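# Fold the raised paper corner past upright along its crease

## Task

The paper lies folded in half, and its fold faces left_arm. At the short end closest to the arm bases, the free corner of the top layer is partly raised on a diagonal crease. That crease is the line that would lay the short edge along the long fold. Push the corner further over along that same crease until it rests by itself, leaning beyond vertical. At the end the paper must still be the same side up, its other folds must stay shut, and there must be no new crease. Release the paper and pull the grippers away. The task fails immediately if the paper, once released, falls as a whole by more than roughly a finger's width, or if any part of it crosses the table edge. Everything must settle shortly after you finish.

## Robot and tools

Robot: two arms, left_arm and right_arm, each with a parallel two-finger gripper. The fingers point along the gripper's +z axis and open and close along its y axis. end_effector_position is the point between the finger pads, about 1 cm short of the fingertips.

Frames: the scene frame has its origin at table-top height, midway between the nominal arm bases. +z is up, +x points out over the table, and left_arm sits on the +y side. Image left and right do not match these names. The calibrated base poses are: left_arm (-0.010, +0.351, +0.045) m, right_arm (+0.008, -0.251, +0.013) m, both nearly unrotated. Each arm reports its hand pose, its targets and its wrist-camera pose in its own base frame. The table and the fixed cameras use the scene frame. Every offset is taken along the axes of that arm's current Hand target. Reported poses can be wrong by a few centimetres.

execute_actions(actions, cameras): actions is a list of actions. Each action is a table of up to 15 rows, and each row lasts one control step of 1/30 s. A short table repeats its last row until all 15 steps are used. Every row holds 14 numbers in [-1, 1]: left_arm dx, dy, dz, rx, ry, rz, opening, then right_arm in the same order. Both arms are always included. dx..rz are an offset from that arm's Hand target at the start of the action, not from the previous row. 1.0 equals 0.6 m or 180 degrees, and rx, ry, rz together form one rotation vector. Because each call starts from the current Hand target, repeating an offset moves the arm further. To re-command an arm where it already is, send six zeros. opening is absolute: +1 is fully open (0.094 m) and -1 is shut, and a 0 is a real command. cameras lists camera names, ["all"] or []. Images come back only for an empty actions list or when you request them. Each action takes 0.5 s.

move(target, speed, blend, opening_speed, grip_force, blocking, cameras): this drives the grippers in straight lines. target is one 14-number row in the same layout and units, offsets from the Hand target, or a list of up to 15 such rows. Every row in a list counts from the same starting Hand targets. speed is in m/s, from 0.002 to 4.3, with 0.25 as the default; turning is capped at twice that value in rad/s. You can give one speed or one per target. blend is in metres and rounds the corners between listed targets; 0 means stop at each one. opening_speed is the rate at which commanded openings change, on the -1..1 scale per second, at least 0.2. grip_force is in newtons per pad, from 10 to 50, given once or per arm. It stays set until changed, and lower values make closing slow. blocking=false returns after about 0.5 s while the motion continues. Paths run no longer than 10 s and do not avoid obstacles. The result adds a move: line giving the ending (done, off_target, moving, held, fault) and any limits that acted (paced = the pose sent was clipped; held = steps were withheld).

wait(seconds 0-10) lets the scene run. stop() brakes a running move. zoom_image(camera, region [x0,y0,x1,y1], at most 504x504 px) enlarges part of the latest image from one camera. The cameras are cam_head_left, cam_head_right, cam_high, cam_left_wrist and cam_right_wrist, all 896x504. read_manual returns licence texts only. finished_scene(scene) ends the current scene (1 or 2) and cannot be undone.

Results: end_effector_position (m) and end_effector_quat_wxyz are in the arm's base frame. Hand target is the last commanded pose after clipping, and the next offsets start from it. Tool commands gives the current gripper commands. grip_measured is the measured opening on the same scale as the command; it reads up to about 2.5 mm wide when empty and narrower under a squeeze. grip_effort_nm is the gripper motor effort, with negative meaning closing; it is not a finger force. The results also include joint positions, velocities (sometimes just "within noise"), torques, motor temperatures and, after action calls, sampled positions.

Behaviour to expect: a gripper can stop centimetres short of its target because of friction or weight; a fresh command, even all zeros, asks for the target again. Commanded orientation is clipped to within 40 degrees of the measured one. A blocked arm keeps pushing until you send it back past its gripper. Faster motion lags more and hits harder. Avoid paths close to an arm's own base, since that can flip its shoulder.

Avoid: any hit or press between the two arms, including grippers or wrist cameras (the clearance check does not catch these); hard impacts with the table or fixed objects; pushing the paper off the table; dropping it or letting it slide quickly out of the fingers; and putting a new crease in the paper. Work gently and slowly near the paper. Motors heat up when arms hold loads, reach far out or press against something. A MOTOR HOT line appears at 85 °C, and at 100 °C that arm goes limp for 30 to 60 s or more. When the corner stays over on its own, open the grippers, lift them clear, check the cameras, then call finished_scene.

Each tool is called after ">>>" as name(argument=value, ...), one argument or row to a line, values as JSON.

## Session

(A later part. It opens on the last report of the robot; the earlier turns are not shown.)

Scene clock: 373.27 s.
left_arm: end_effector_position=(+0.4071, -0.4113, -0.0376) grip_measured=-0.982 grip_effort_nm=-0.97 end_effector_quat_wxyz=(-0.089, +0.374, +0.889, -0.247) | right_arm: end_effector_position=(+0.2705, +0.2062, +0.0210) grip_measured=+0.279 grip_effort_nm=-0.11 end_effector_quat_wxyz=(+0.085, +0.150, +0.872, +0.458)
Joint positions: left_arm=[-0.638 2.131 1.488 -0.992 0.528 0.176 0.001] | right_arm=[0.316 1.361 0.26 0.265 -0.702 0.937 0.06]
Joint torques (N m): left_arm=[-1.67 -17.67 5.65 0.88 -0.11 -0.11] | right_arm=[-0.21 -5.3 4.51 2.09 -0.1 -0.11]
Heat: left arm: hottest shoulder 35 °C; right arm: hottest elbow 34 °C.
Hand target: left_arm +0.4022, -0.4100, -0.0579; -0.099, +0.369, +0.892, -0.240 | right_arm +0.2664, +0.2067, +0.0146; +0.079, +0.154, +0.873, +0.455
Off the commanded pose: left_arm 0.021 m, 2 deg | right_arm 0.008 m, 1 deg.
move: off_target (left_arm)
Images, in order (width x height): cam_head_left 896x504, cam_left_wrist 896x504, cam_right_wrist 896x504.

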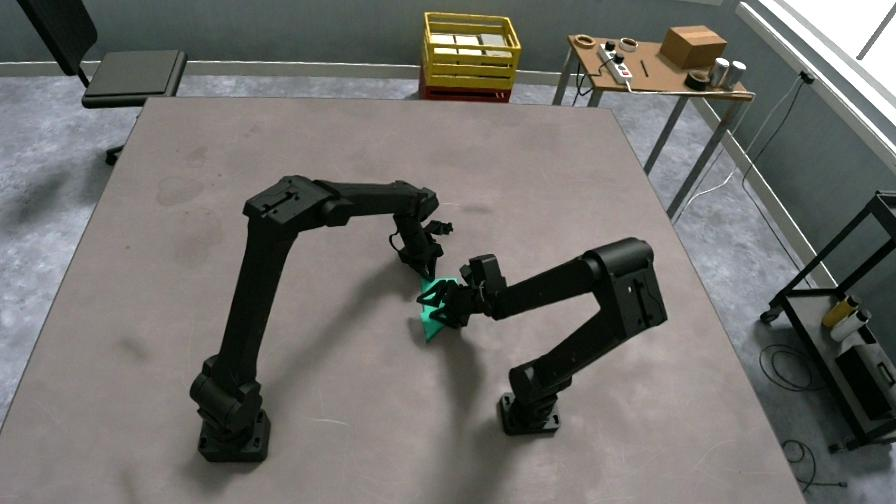

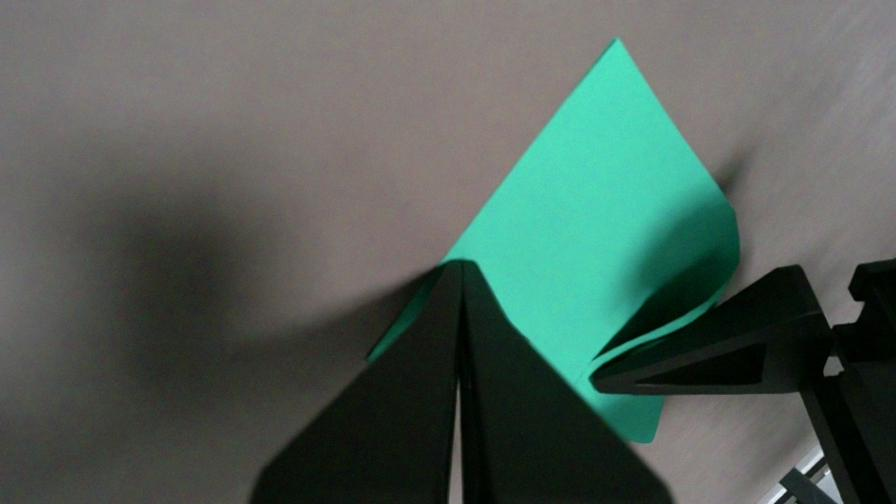

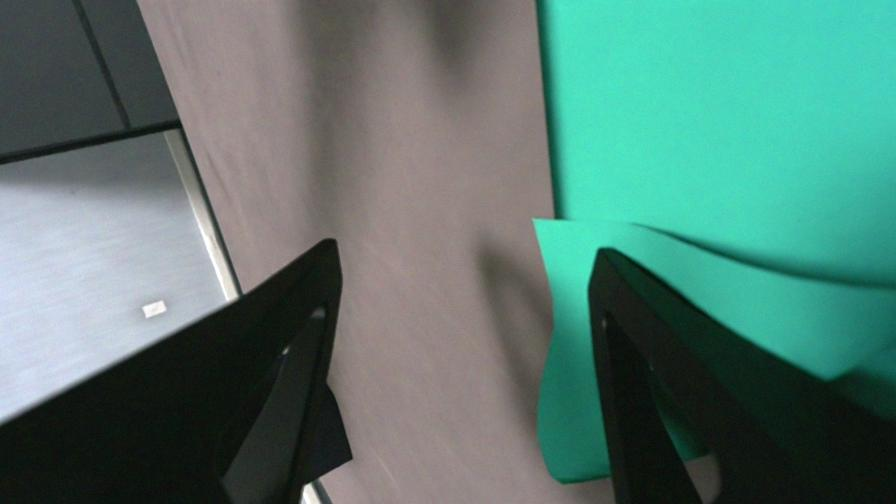

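>>> move(
  target=[
    [0,0,0,0,0,0,-1,0.0067,0.0148,-0.0323,0,0,0,0.277],
    [0,0,0,0,0,0,-1,0.0162,-0.0003,-0.0452,0,0,0,0.277],
    [0,0,0,0,0,0,-1,0.0162,-0.0248,-0.028,0,0,0,0.277],
    [0,0,0,0,0,0,-1,0.0237,-0.0117,-0.0555,0,0,0,0.277],
    [0,0,0,0,0,0,-1,0.0237,-0.0348,-0.0392,0,0,0,0.277],
    [0,0,0,0,0,0,-1,0,-0.0135,-0.064,0,0,0,0.277],
    [0,0,0,0,0,0,-1,-0.0227,-0.02,-0.0732,0,0,0,0.277],
    [0,0,0,0,0,0,-1,-0.0227,-0.0458,-0.055,0,0,0,0.277],
  ],
  speed=0.05,
  blend=[0.004,0.003,0.001,0.003,0.001,0.004,0.004,0],
  cameras=["cam_right_wrist","cam_left_wrist","cam_head_left"],
)

>>> zoom_image(
  camera="cam_head_left",
  region=[380, 220, 540, 360],
)

Scene clock: 418.33 s.
left_arm: end_effector_position=(+0.4073, -0.4114, -0.0376) grip_measured=-0.982 grip_effort_nm=-0.97 end_effector_quat_wxyz=(-0.089, +0.374, +0.889, -0.247) | right_arm: end_effector_position=(+0.2575, +0.1648, +0.0194) grip_measured=+0.278 grip_effort_nm=-0.06 end_effector_quat_wxyz=(+0.076, +0.150, +0.868, +0.467)
Joint positions: left_arm=[-0.638 2.131 1.488 -0.991 0.528 0.176 0.001] | right_arm=[0.133 1.314 0.231 0.107 -0.842 0.747 0.06]
Joint torques (N m): left_arm=[-1.49 -17.32 5.71 0.87 -0.13 -0.11] | right_arm=[-1.2 -3.19 6.3 1.5 0.7 -0.33]
Heat: left arm: hottest shoulder 35 °C; right arm: hottest elbow 32 °C.
Hand target: left_arm +0.4022, -0.4100, -0.0579; -0.099, +0.369, +0.892, -0.240 | right_arm +0.2647, +0.1618, +0.0110; +0.079, +0.154, +0.873, +0.455
Off the commanded pose: left_arm 0.021 m, 2 deg | right_arm 0.011 m, 2 deg.
move: off_target (left_arm, right_arm)
Images, in order (width x height): cam_head_left 896x504, cam_left_wrist 896x504, cam_right_wrist 896x504.

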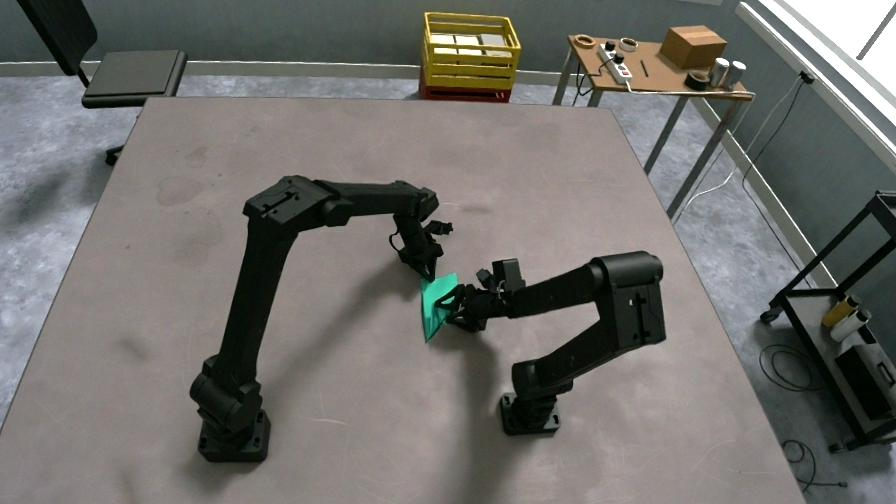

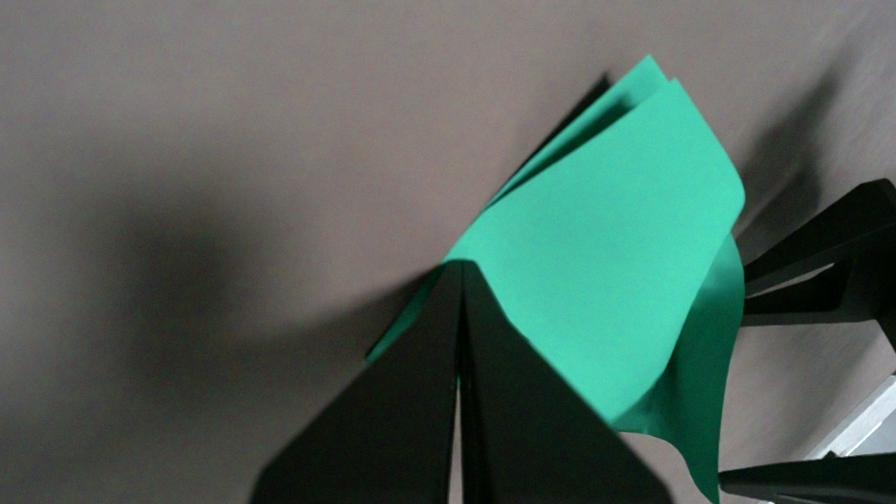

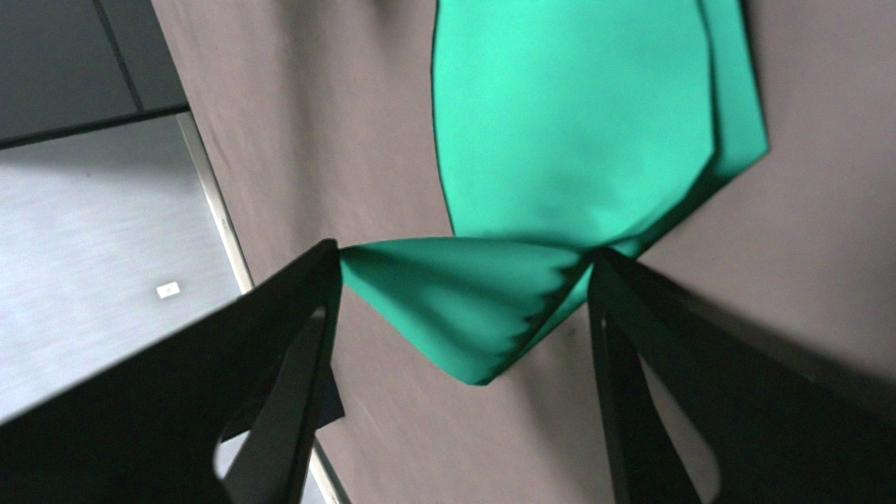

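Scaled by 3.150 from the camera's 896x504 image, which has a finer 1280x720 frame.

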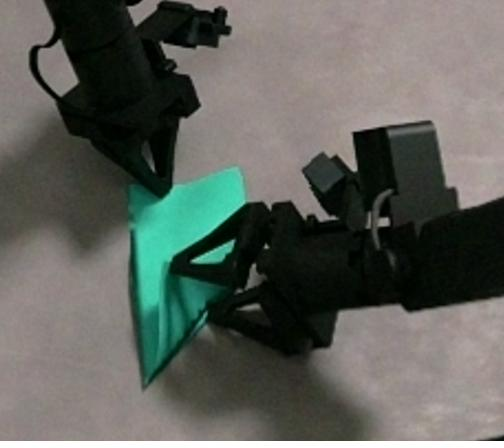

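>>> move(
  target=[
    [0,0,0,0,0,0,-1,0.0087,0.0215,-0.01,0,0,0,0.277],
    [0,0,0,0,0,0,-1,0.0465,0.0368,-0.0027,0,0,0,0.277],
    [0,0,0,0,0,0,-1,0.1003,0.0522,0.0192,0,0,0,0.277],
    [0,0,0,0,0,0,-1,0.1003,0.0262,0.0373,0,0,0,0.277],
  ],
  speed=0.05,
  blend=[0.004,0.006,0.003,0],
  cameras=["cam_right_wrist","cam_left_wrist","cam_high"],
)

>>> zoom_image(
  camera="cam_high",
  region=[320, 150, 420, 260],
)

Scene clock: 469.73 s.
left_arm: end_effector_position=(+0.4073, -0.4114, -0.0376) grip_measured=-0.982 grip_effort_nm=-0.97 end_effector_quat_wxyz=(-0.089, +0.374, +0.889, -0.247) | right_arm: end_effector_position=(+0.2231, +0.2101, +0.0199) grip_measured=+0.278 grip_effort_nm=-0.06 end_effector_quat_wxyz=(+0.087, +0.147, +0.870, +0.462)
Joint positions: left_arm=[-0.638 2.131 1.488 -0.991 0.528 0.176 0.001] | right_arm=[0.409 1.249 0.136 0.342 -0.644 1.024 0.06]
Joint torques (N m): left_arm=[-1.79 -17.08 5.76 0.81 -0.05 -0.11] | right_arm=[-0.38 -3.37 4.21 1.98 0.13 -0.16]
Heat: left arm: hottest shoulder 36 °C; right arm: hottest elbow 32 °C.
Hand target: left_arm +0.4022, -0.4100, -0.0579; -0.099, +0.369, +0.892, -0.240 | right_arm +0.2174, +0.2080, +0.0112; +0.079, +0.154, +0.873, +0.455
Off the commanded pose: left_arm 0.021 m, 2 deg | right_arm 0.011 m, 2 deg.
move: off_target (left_arm, right_arm)
Images, in order (width x height): cam_high 896x504, cam_left_wrist 896x504, cam_right_wrist 896x504.

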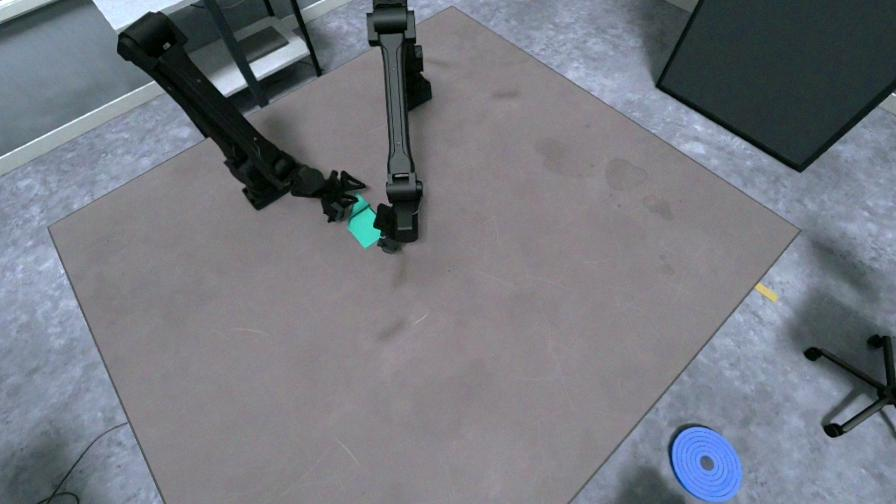

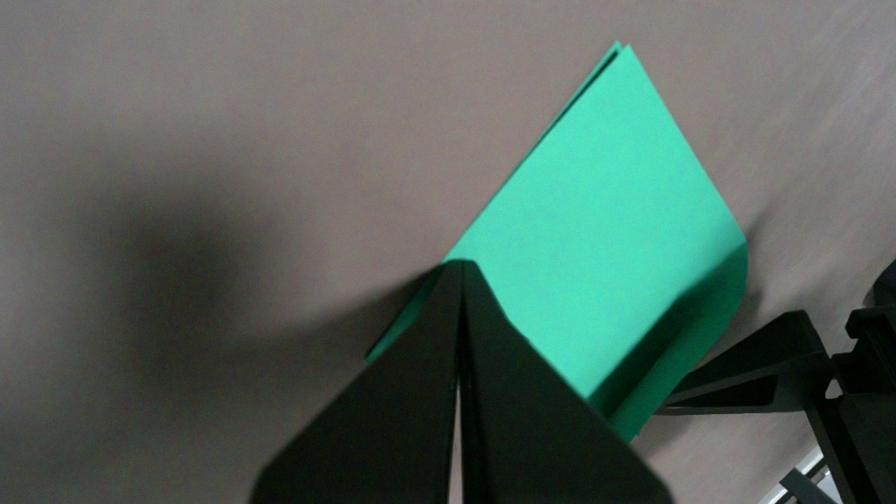

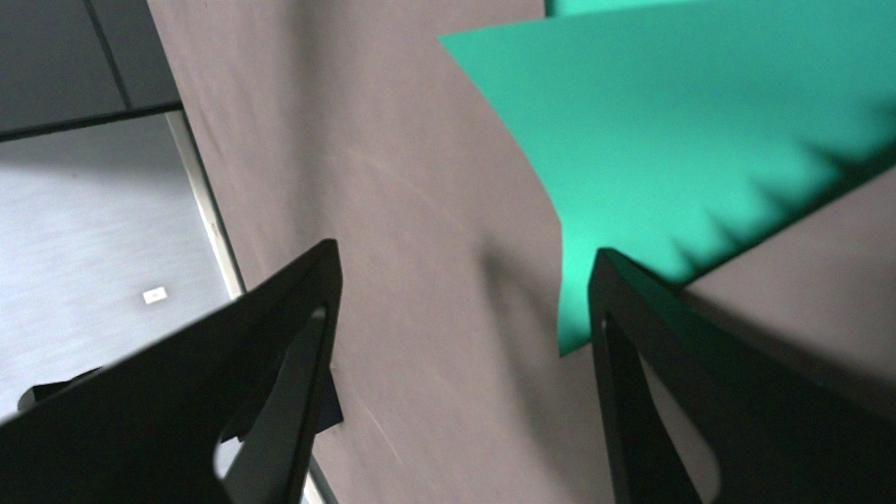

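Scaled by 4.582 from the camera's 896x504 image, which has a finer 1280x720 frame.

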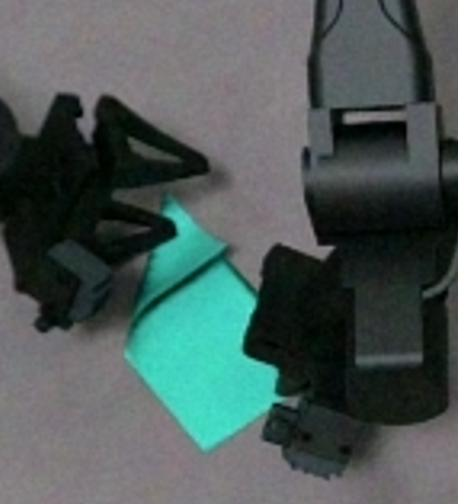

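>>> move(
  target=[0,0,0,0,0,0,-1,0.0222,0.0357,-0.0797,0,0,0,0.277],
  speed=0.05,
  cameras=["cam_right_wrist","cam_left_wrist","cam_high","cam_head_left"],
)

>>> zoom_image(
  camera="cam_high",
  region=[320, 150, 420, 260],
)

>>> zoom_image(
  camera="cam_head_left",
  region=[380, 220, 540, 360],
)

Scene clock: 482.60 s.
left_arm: end_effector_position=(+0.4073, -0.4114, -0.0376) grip_measured=-0.982 grip_effort_nm=-0.97 end_effector_quat_wxyz=(-0.089, +0.374, +0.889, -0.247) | right_arm: end_effector_position=(+0.1940, +0.1880, +0.0537) grip_measured=+0.278 grip_effort_nm=-0.06 end_effector_quat_wxyz=(+0.077, +0.156, +0.873, +0.455)
Joint positions: left_arm=[-0.638 2.131 1.488 -0.991 0.528 0.176 0.001] | right_arm=[0.356 0.819 0.121 -0.13 -0.676 0.982 0.06]
Joint torques (N m): left_arm=[-2.08 -17.79 5.83 0.87 -0.07 -0.11] | right_arm=[-1.44 -2.84 8.28 0.84 -0.41 -0.26]
Heat: left arm: hottest shoulder 36 °C; right arm: hottest elbow 32 °C.
Hand target: left_arm +0.4022, -0.4100, -0.0579; -0.099, +0.369, +0.892, -0.240 | right_arm +0.1957, +0.1873, +0.0561; +0.079, +0.154, +0.873, +0.455
Off the commanded pose: left_arm 0.021 m, 2 deg | right_arm 0.003 m, 0 deg.
move: off_target (left_arm)
Images, in order (width x height): cam_head_left 896x504, cam_high 896x504, cam_left_wrist 896x504, cam_right_wrist 896x504.

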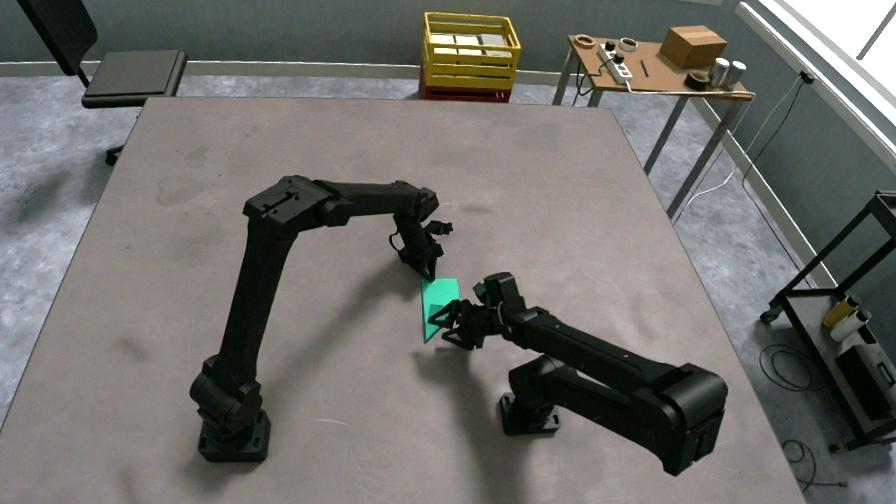

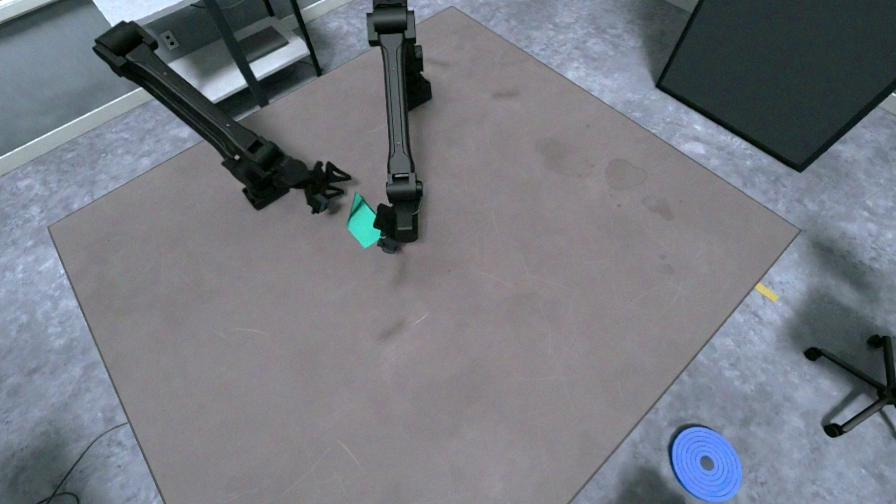

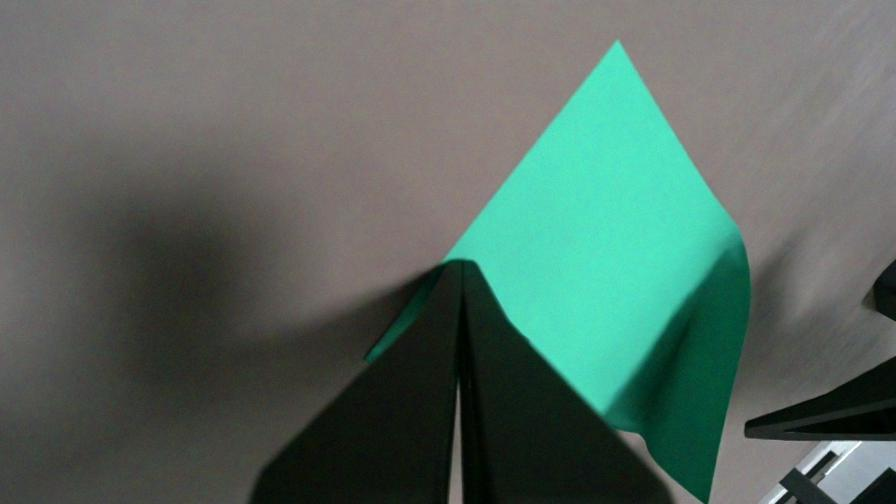

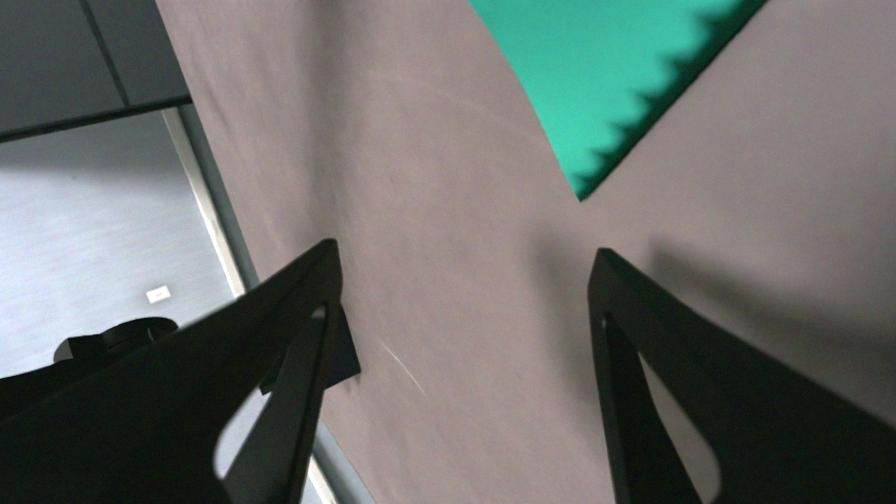

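Scaled by 4.582 from the camera's 896x504 image, which has a finer 1280x720 frame.

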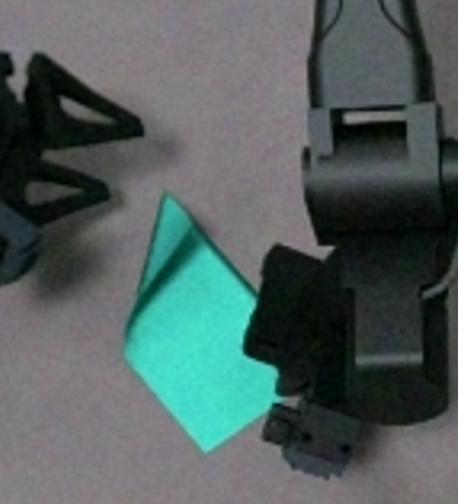

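Scaled by 3.150 from the camera's 896x504 image, which has a finer 1280x720 frame.

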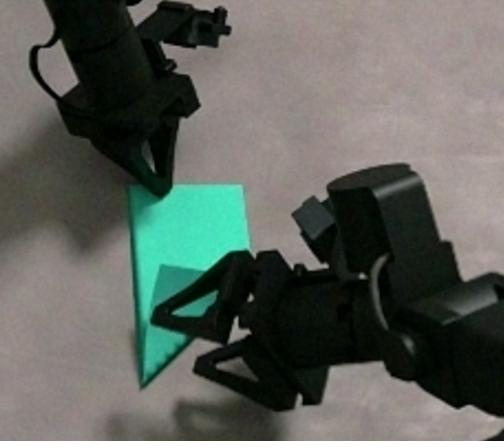

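>>> move(
  target=[0,-0.0667,-0.1155,0,0,0,-1,-0.0288,0.1343,-0.2265,0,0,0,0.277],
  speed=0.08,
  cameras=["cam_right_wrist","cam_left_wrist","cam_high","cam_head_left"],
)

>>> zoom_image(
  camera="cam_high",
  region=[320, 150, 420, 260],
)

>>> zoom_image(
  camera="cam_head_left",
  region=[390, 250, 490, 360],
)

Scene clock: 501.73 s.
left_arm: end_effector_position=(+0.3929, -0.3998, +0.0028) grip_measured=-0.982 grip_effort_nm=-0.98 end_effector_quat_wxyz=(-0.116, +0.367, +0.892, -0.237) | right_arm: end_effector_position=(+0.1810, +0.1219, +0.1801) grip_measured=+0.278 grip_effort_nm=-0.06 end_effector_quat_wxyz=(+0.064, +0.162, +0.874, +0.453)
Joint positions: left_arm=[-0.638 2.06 1.488 -1.12 0.522 0.176 0.001] | right_arm=[-0.087 0.545 0.457 -1.167 -0.913 0.435 0.06]
Joint torques (N m): left_arm=[-1.61 -20.42 9.21 -0.43 0.13 -0.11] | right_arm=[-1.44 -0.32 13.07 0.28 -0.68 -0.3]
Heat: left arm: hottest shoulder 36 °C; right arm: hottest elbow 33 °C.
Hand target: left_arm +0.4023, -0.4100, +0.0220; -0.099, +0.369, +0.892, -0.240 | right_arm +0.1900, +0.1200, +0.2000; +0.079, +0.154, +0.873, +0.455
Off the commanded pose: left_arm 0.024 m, 2 deg | right_arm 0.022 m, 2 deg.
move: off_target (left_arm, right_arm)
Images, in order (width x height): cam_head_left 896x504, cam_high 896x504, cam_left_wrist 896x504, cam_right_wrist 896x504.

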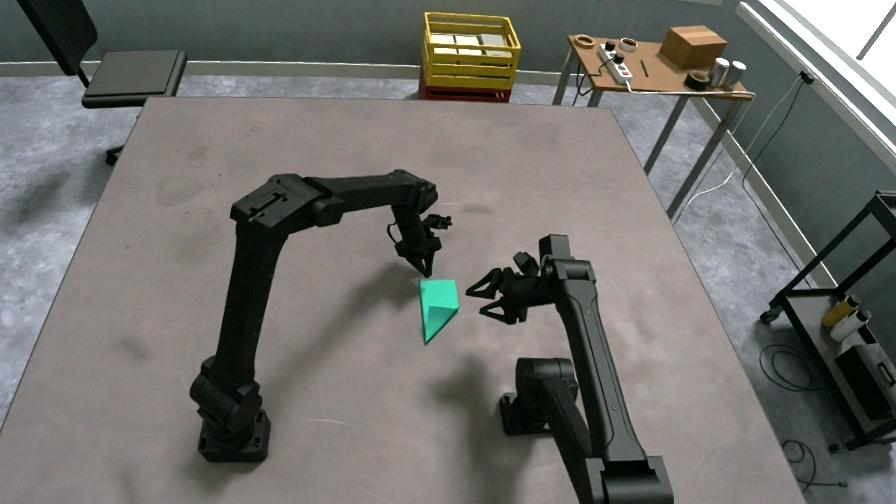

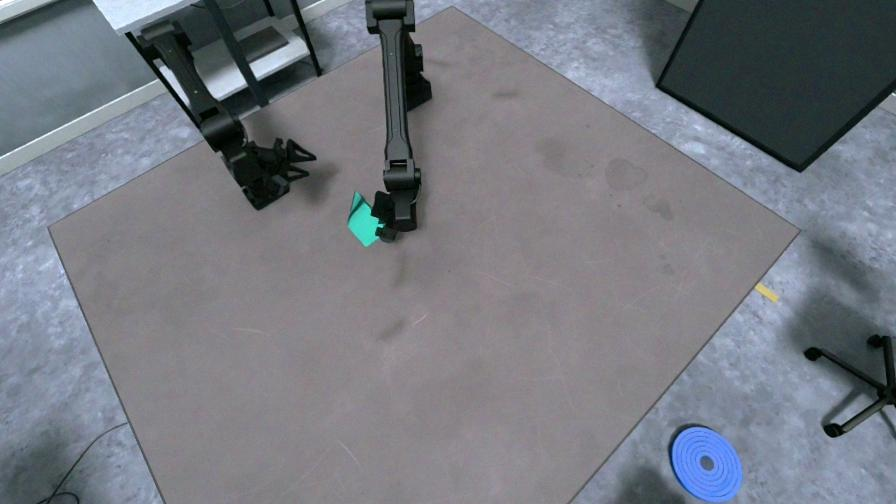

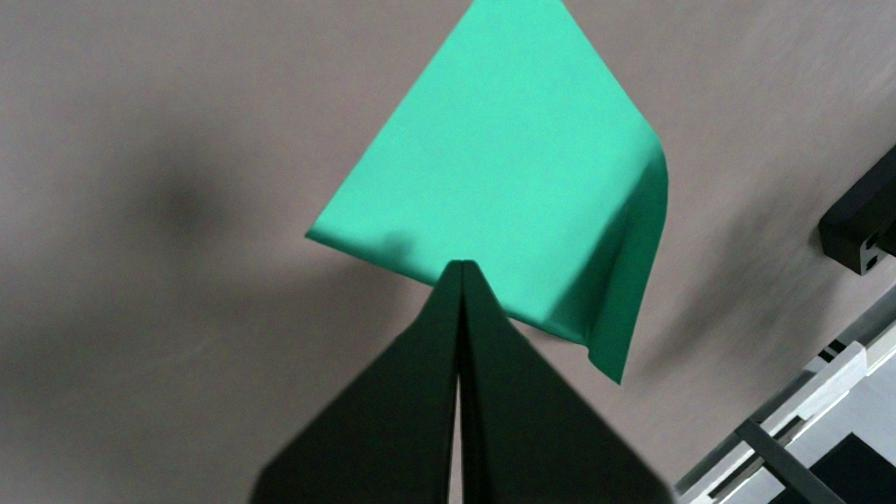

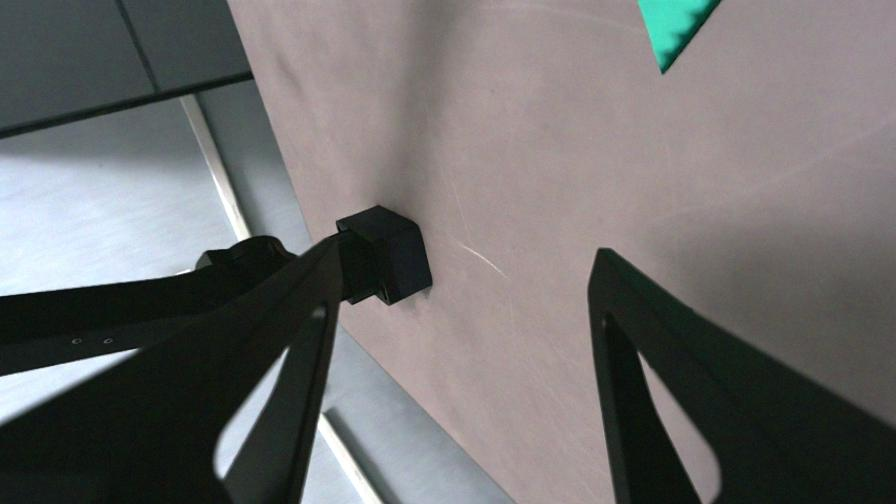

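Scaled by 4.582 from the camera's 896x504 image, which has a finer 1280x720 frame.

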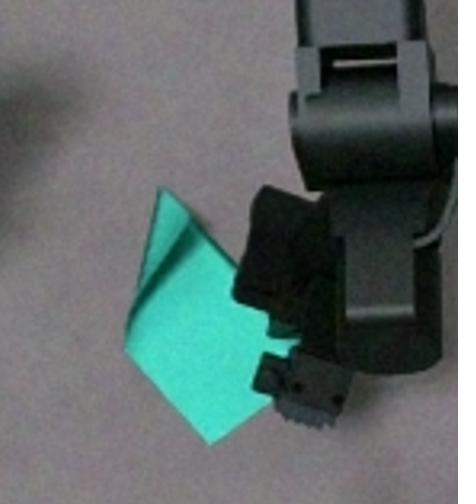

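Scaled by 4.582 from the camera's 896x504 image, which has a finer 1280x720 frame.

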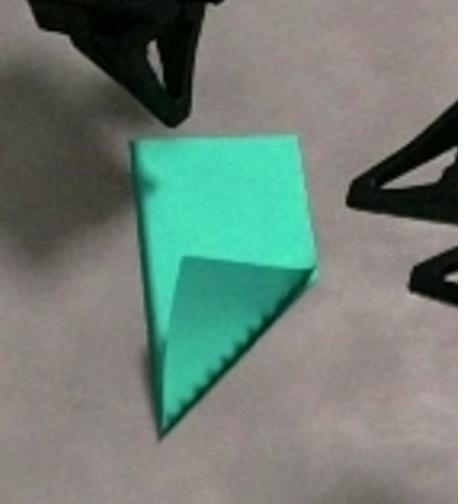

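>>> move(
  target=[
    [0,-0.05,-0.0866,0,0,0,-1,0,0,0,0,0,0,0.277],
    [0.2357,-0.0637,-0.2518,0,0,0,-1,-0.0285,0.0233,-0.112,0,0,0,0.277],
  ],
  speed=0.15,
  blend=[0.02,0],
  cameras=["cam_high","cam_head_left"],
)

>>> zoom_image(
  camera="cam_high",
  region=[320, 150, 420, 260],
)

>>> zoom_image(
  camera="cam_head_left",
  region=[390, 250, 490, 360],
)

Scene clock: 518.13 s.
left_arm: end_effector_position=(+0.3319, -0.2832, +0.1698) grip_measured=-0.982 grip_effort_nm=-0.97 end_effector_quat_wxyz=(-0.100, +0.366, +0.894, -0.240) | right_arm: end_effector_position=(+0.1818, +0.0746, +0.2336) grip_measured=+0.278 grip_effort_nm=-0.06 end_effector_quat_wxyz=(+0.065, +0.160, +0.872, +0.457)
Joint positions: left_arm=[-0.511 1.593 1.29 -1.421 0.505 0.305 0.001] | right_arm=[-0.414 0.706 0.65 -1.645 -0.954 -0.117 0.06]
Joint torques (N m): left_arm=[-0.44 -13.33 7.68 -0.59 0.12 0.19] | right_arm=[-1.44 -1.26 12.27 -0.39 -0.72 -0.28]
Heat: left arm: hottest shoulder 35 °C; right arm: hottest elbow 35 °C.
Hand target: left_arm +0.3323, -0.2798, +0.1718; -0.099, +0.369, +0.892, -0.240 | right_arm +0.1901, +0.0699, +0.2500; +0.079, +0.154, +0.873, +0.455
Off the commanded pose: left_arm 0.004 m, 0 deg | right_arm 0.019 m, 2 deg.
move: off_target (right_arm)
Images, in order (width x height): cam_head_left 896x504, cam_high 896x504.

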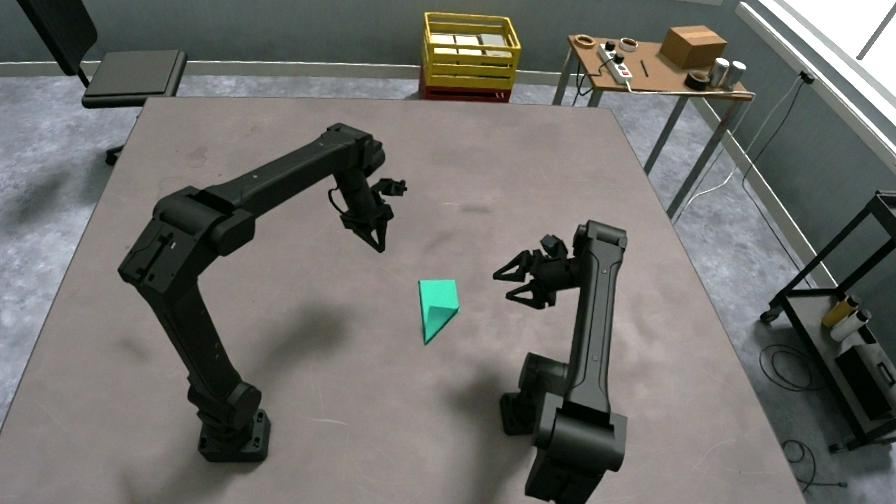

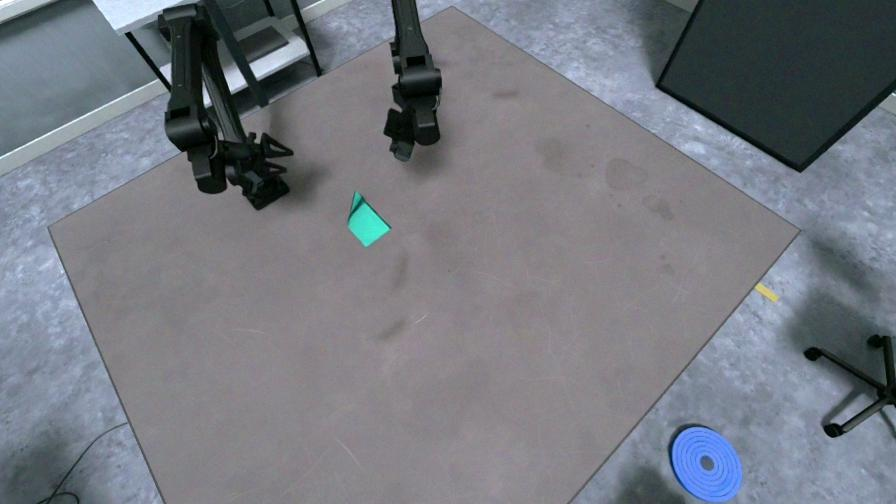

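Scaled by 4.582 from the camera's 896x504 image, which has a finer 1280x720 frame.

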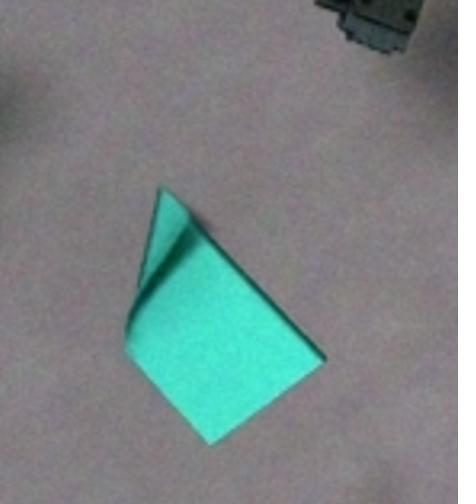

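Scaled by 4.582 from the camera's 896x504 image, which has a finer 1280x720 frame.

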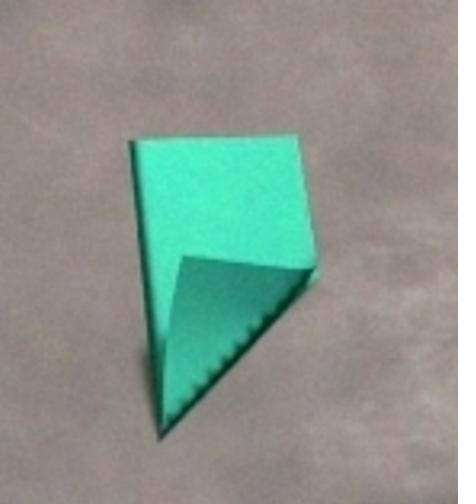

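>>> finished_scene(
  scene=2,
)

The scene is finished: the task was done.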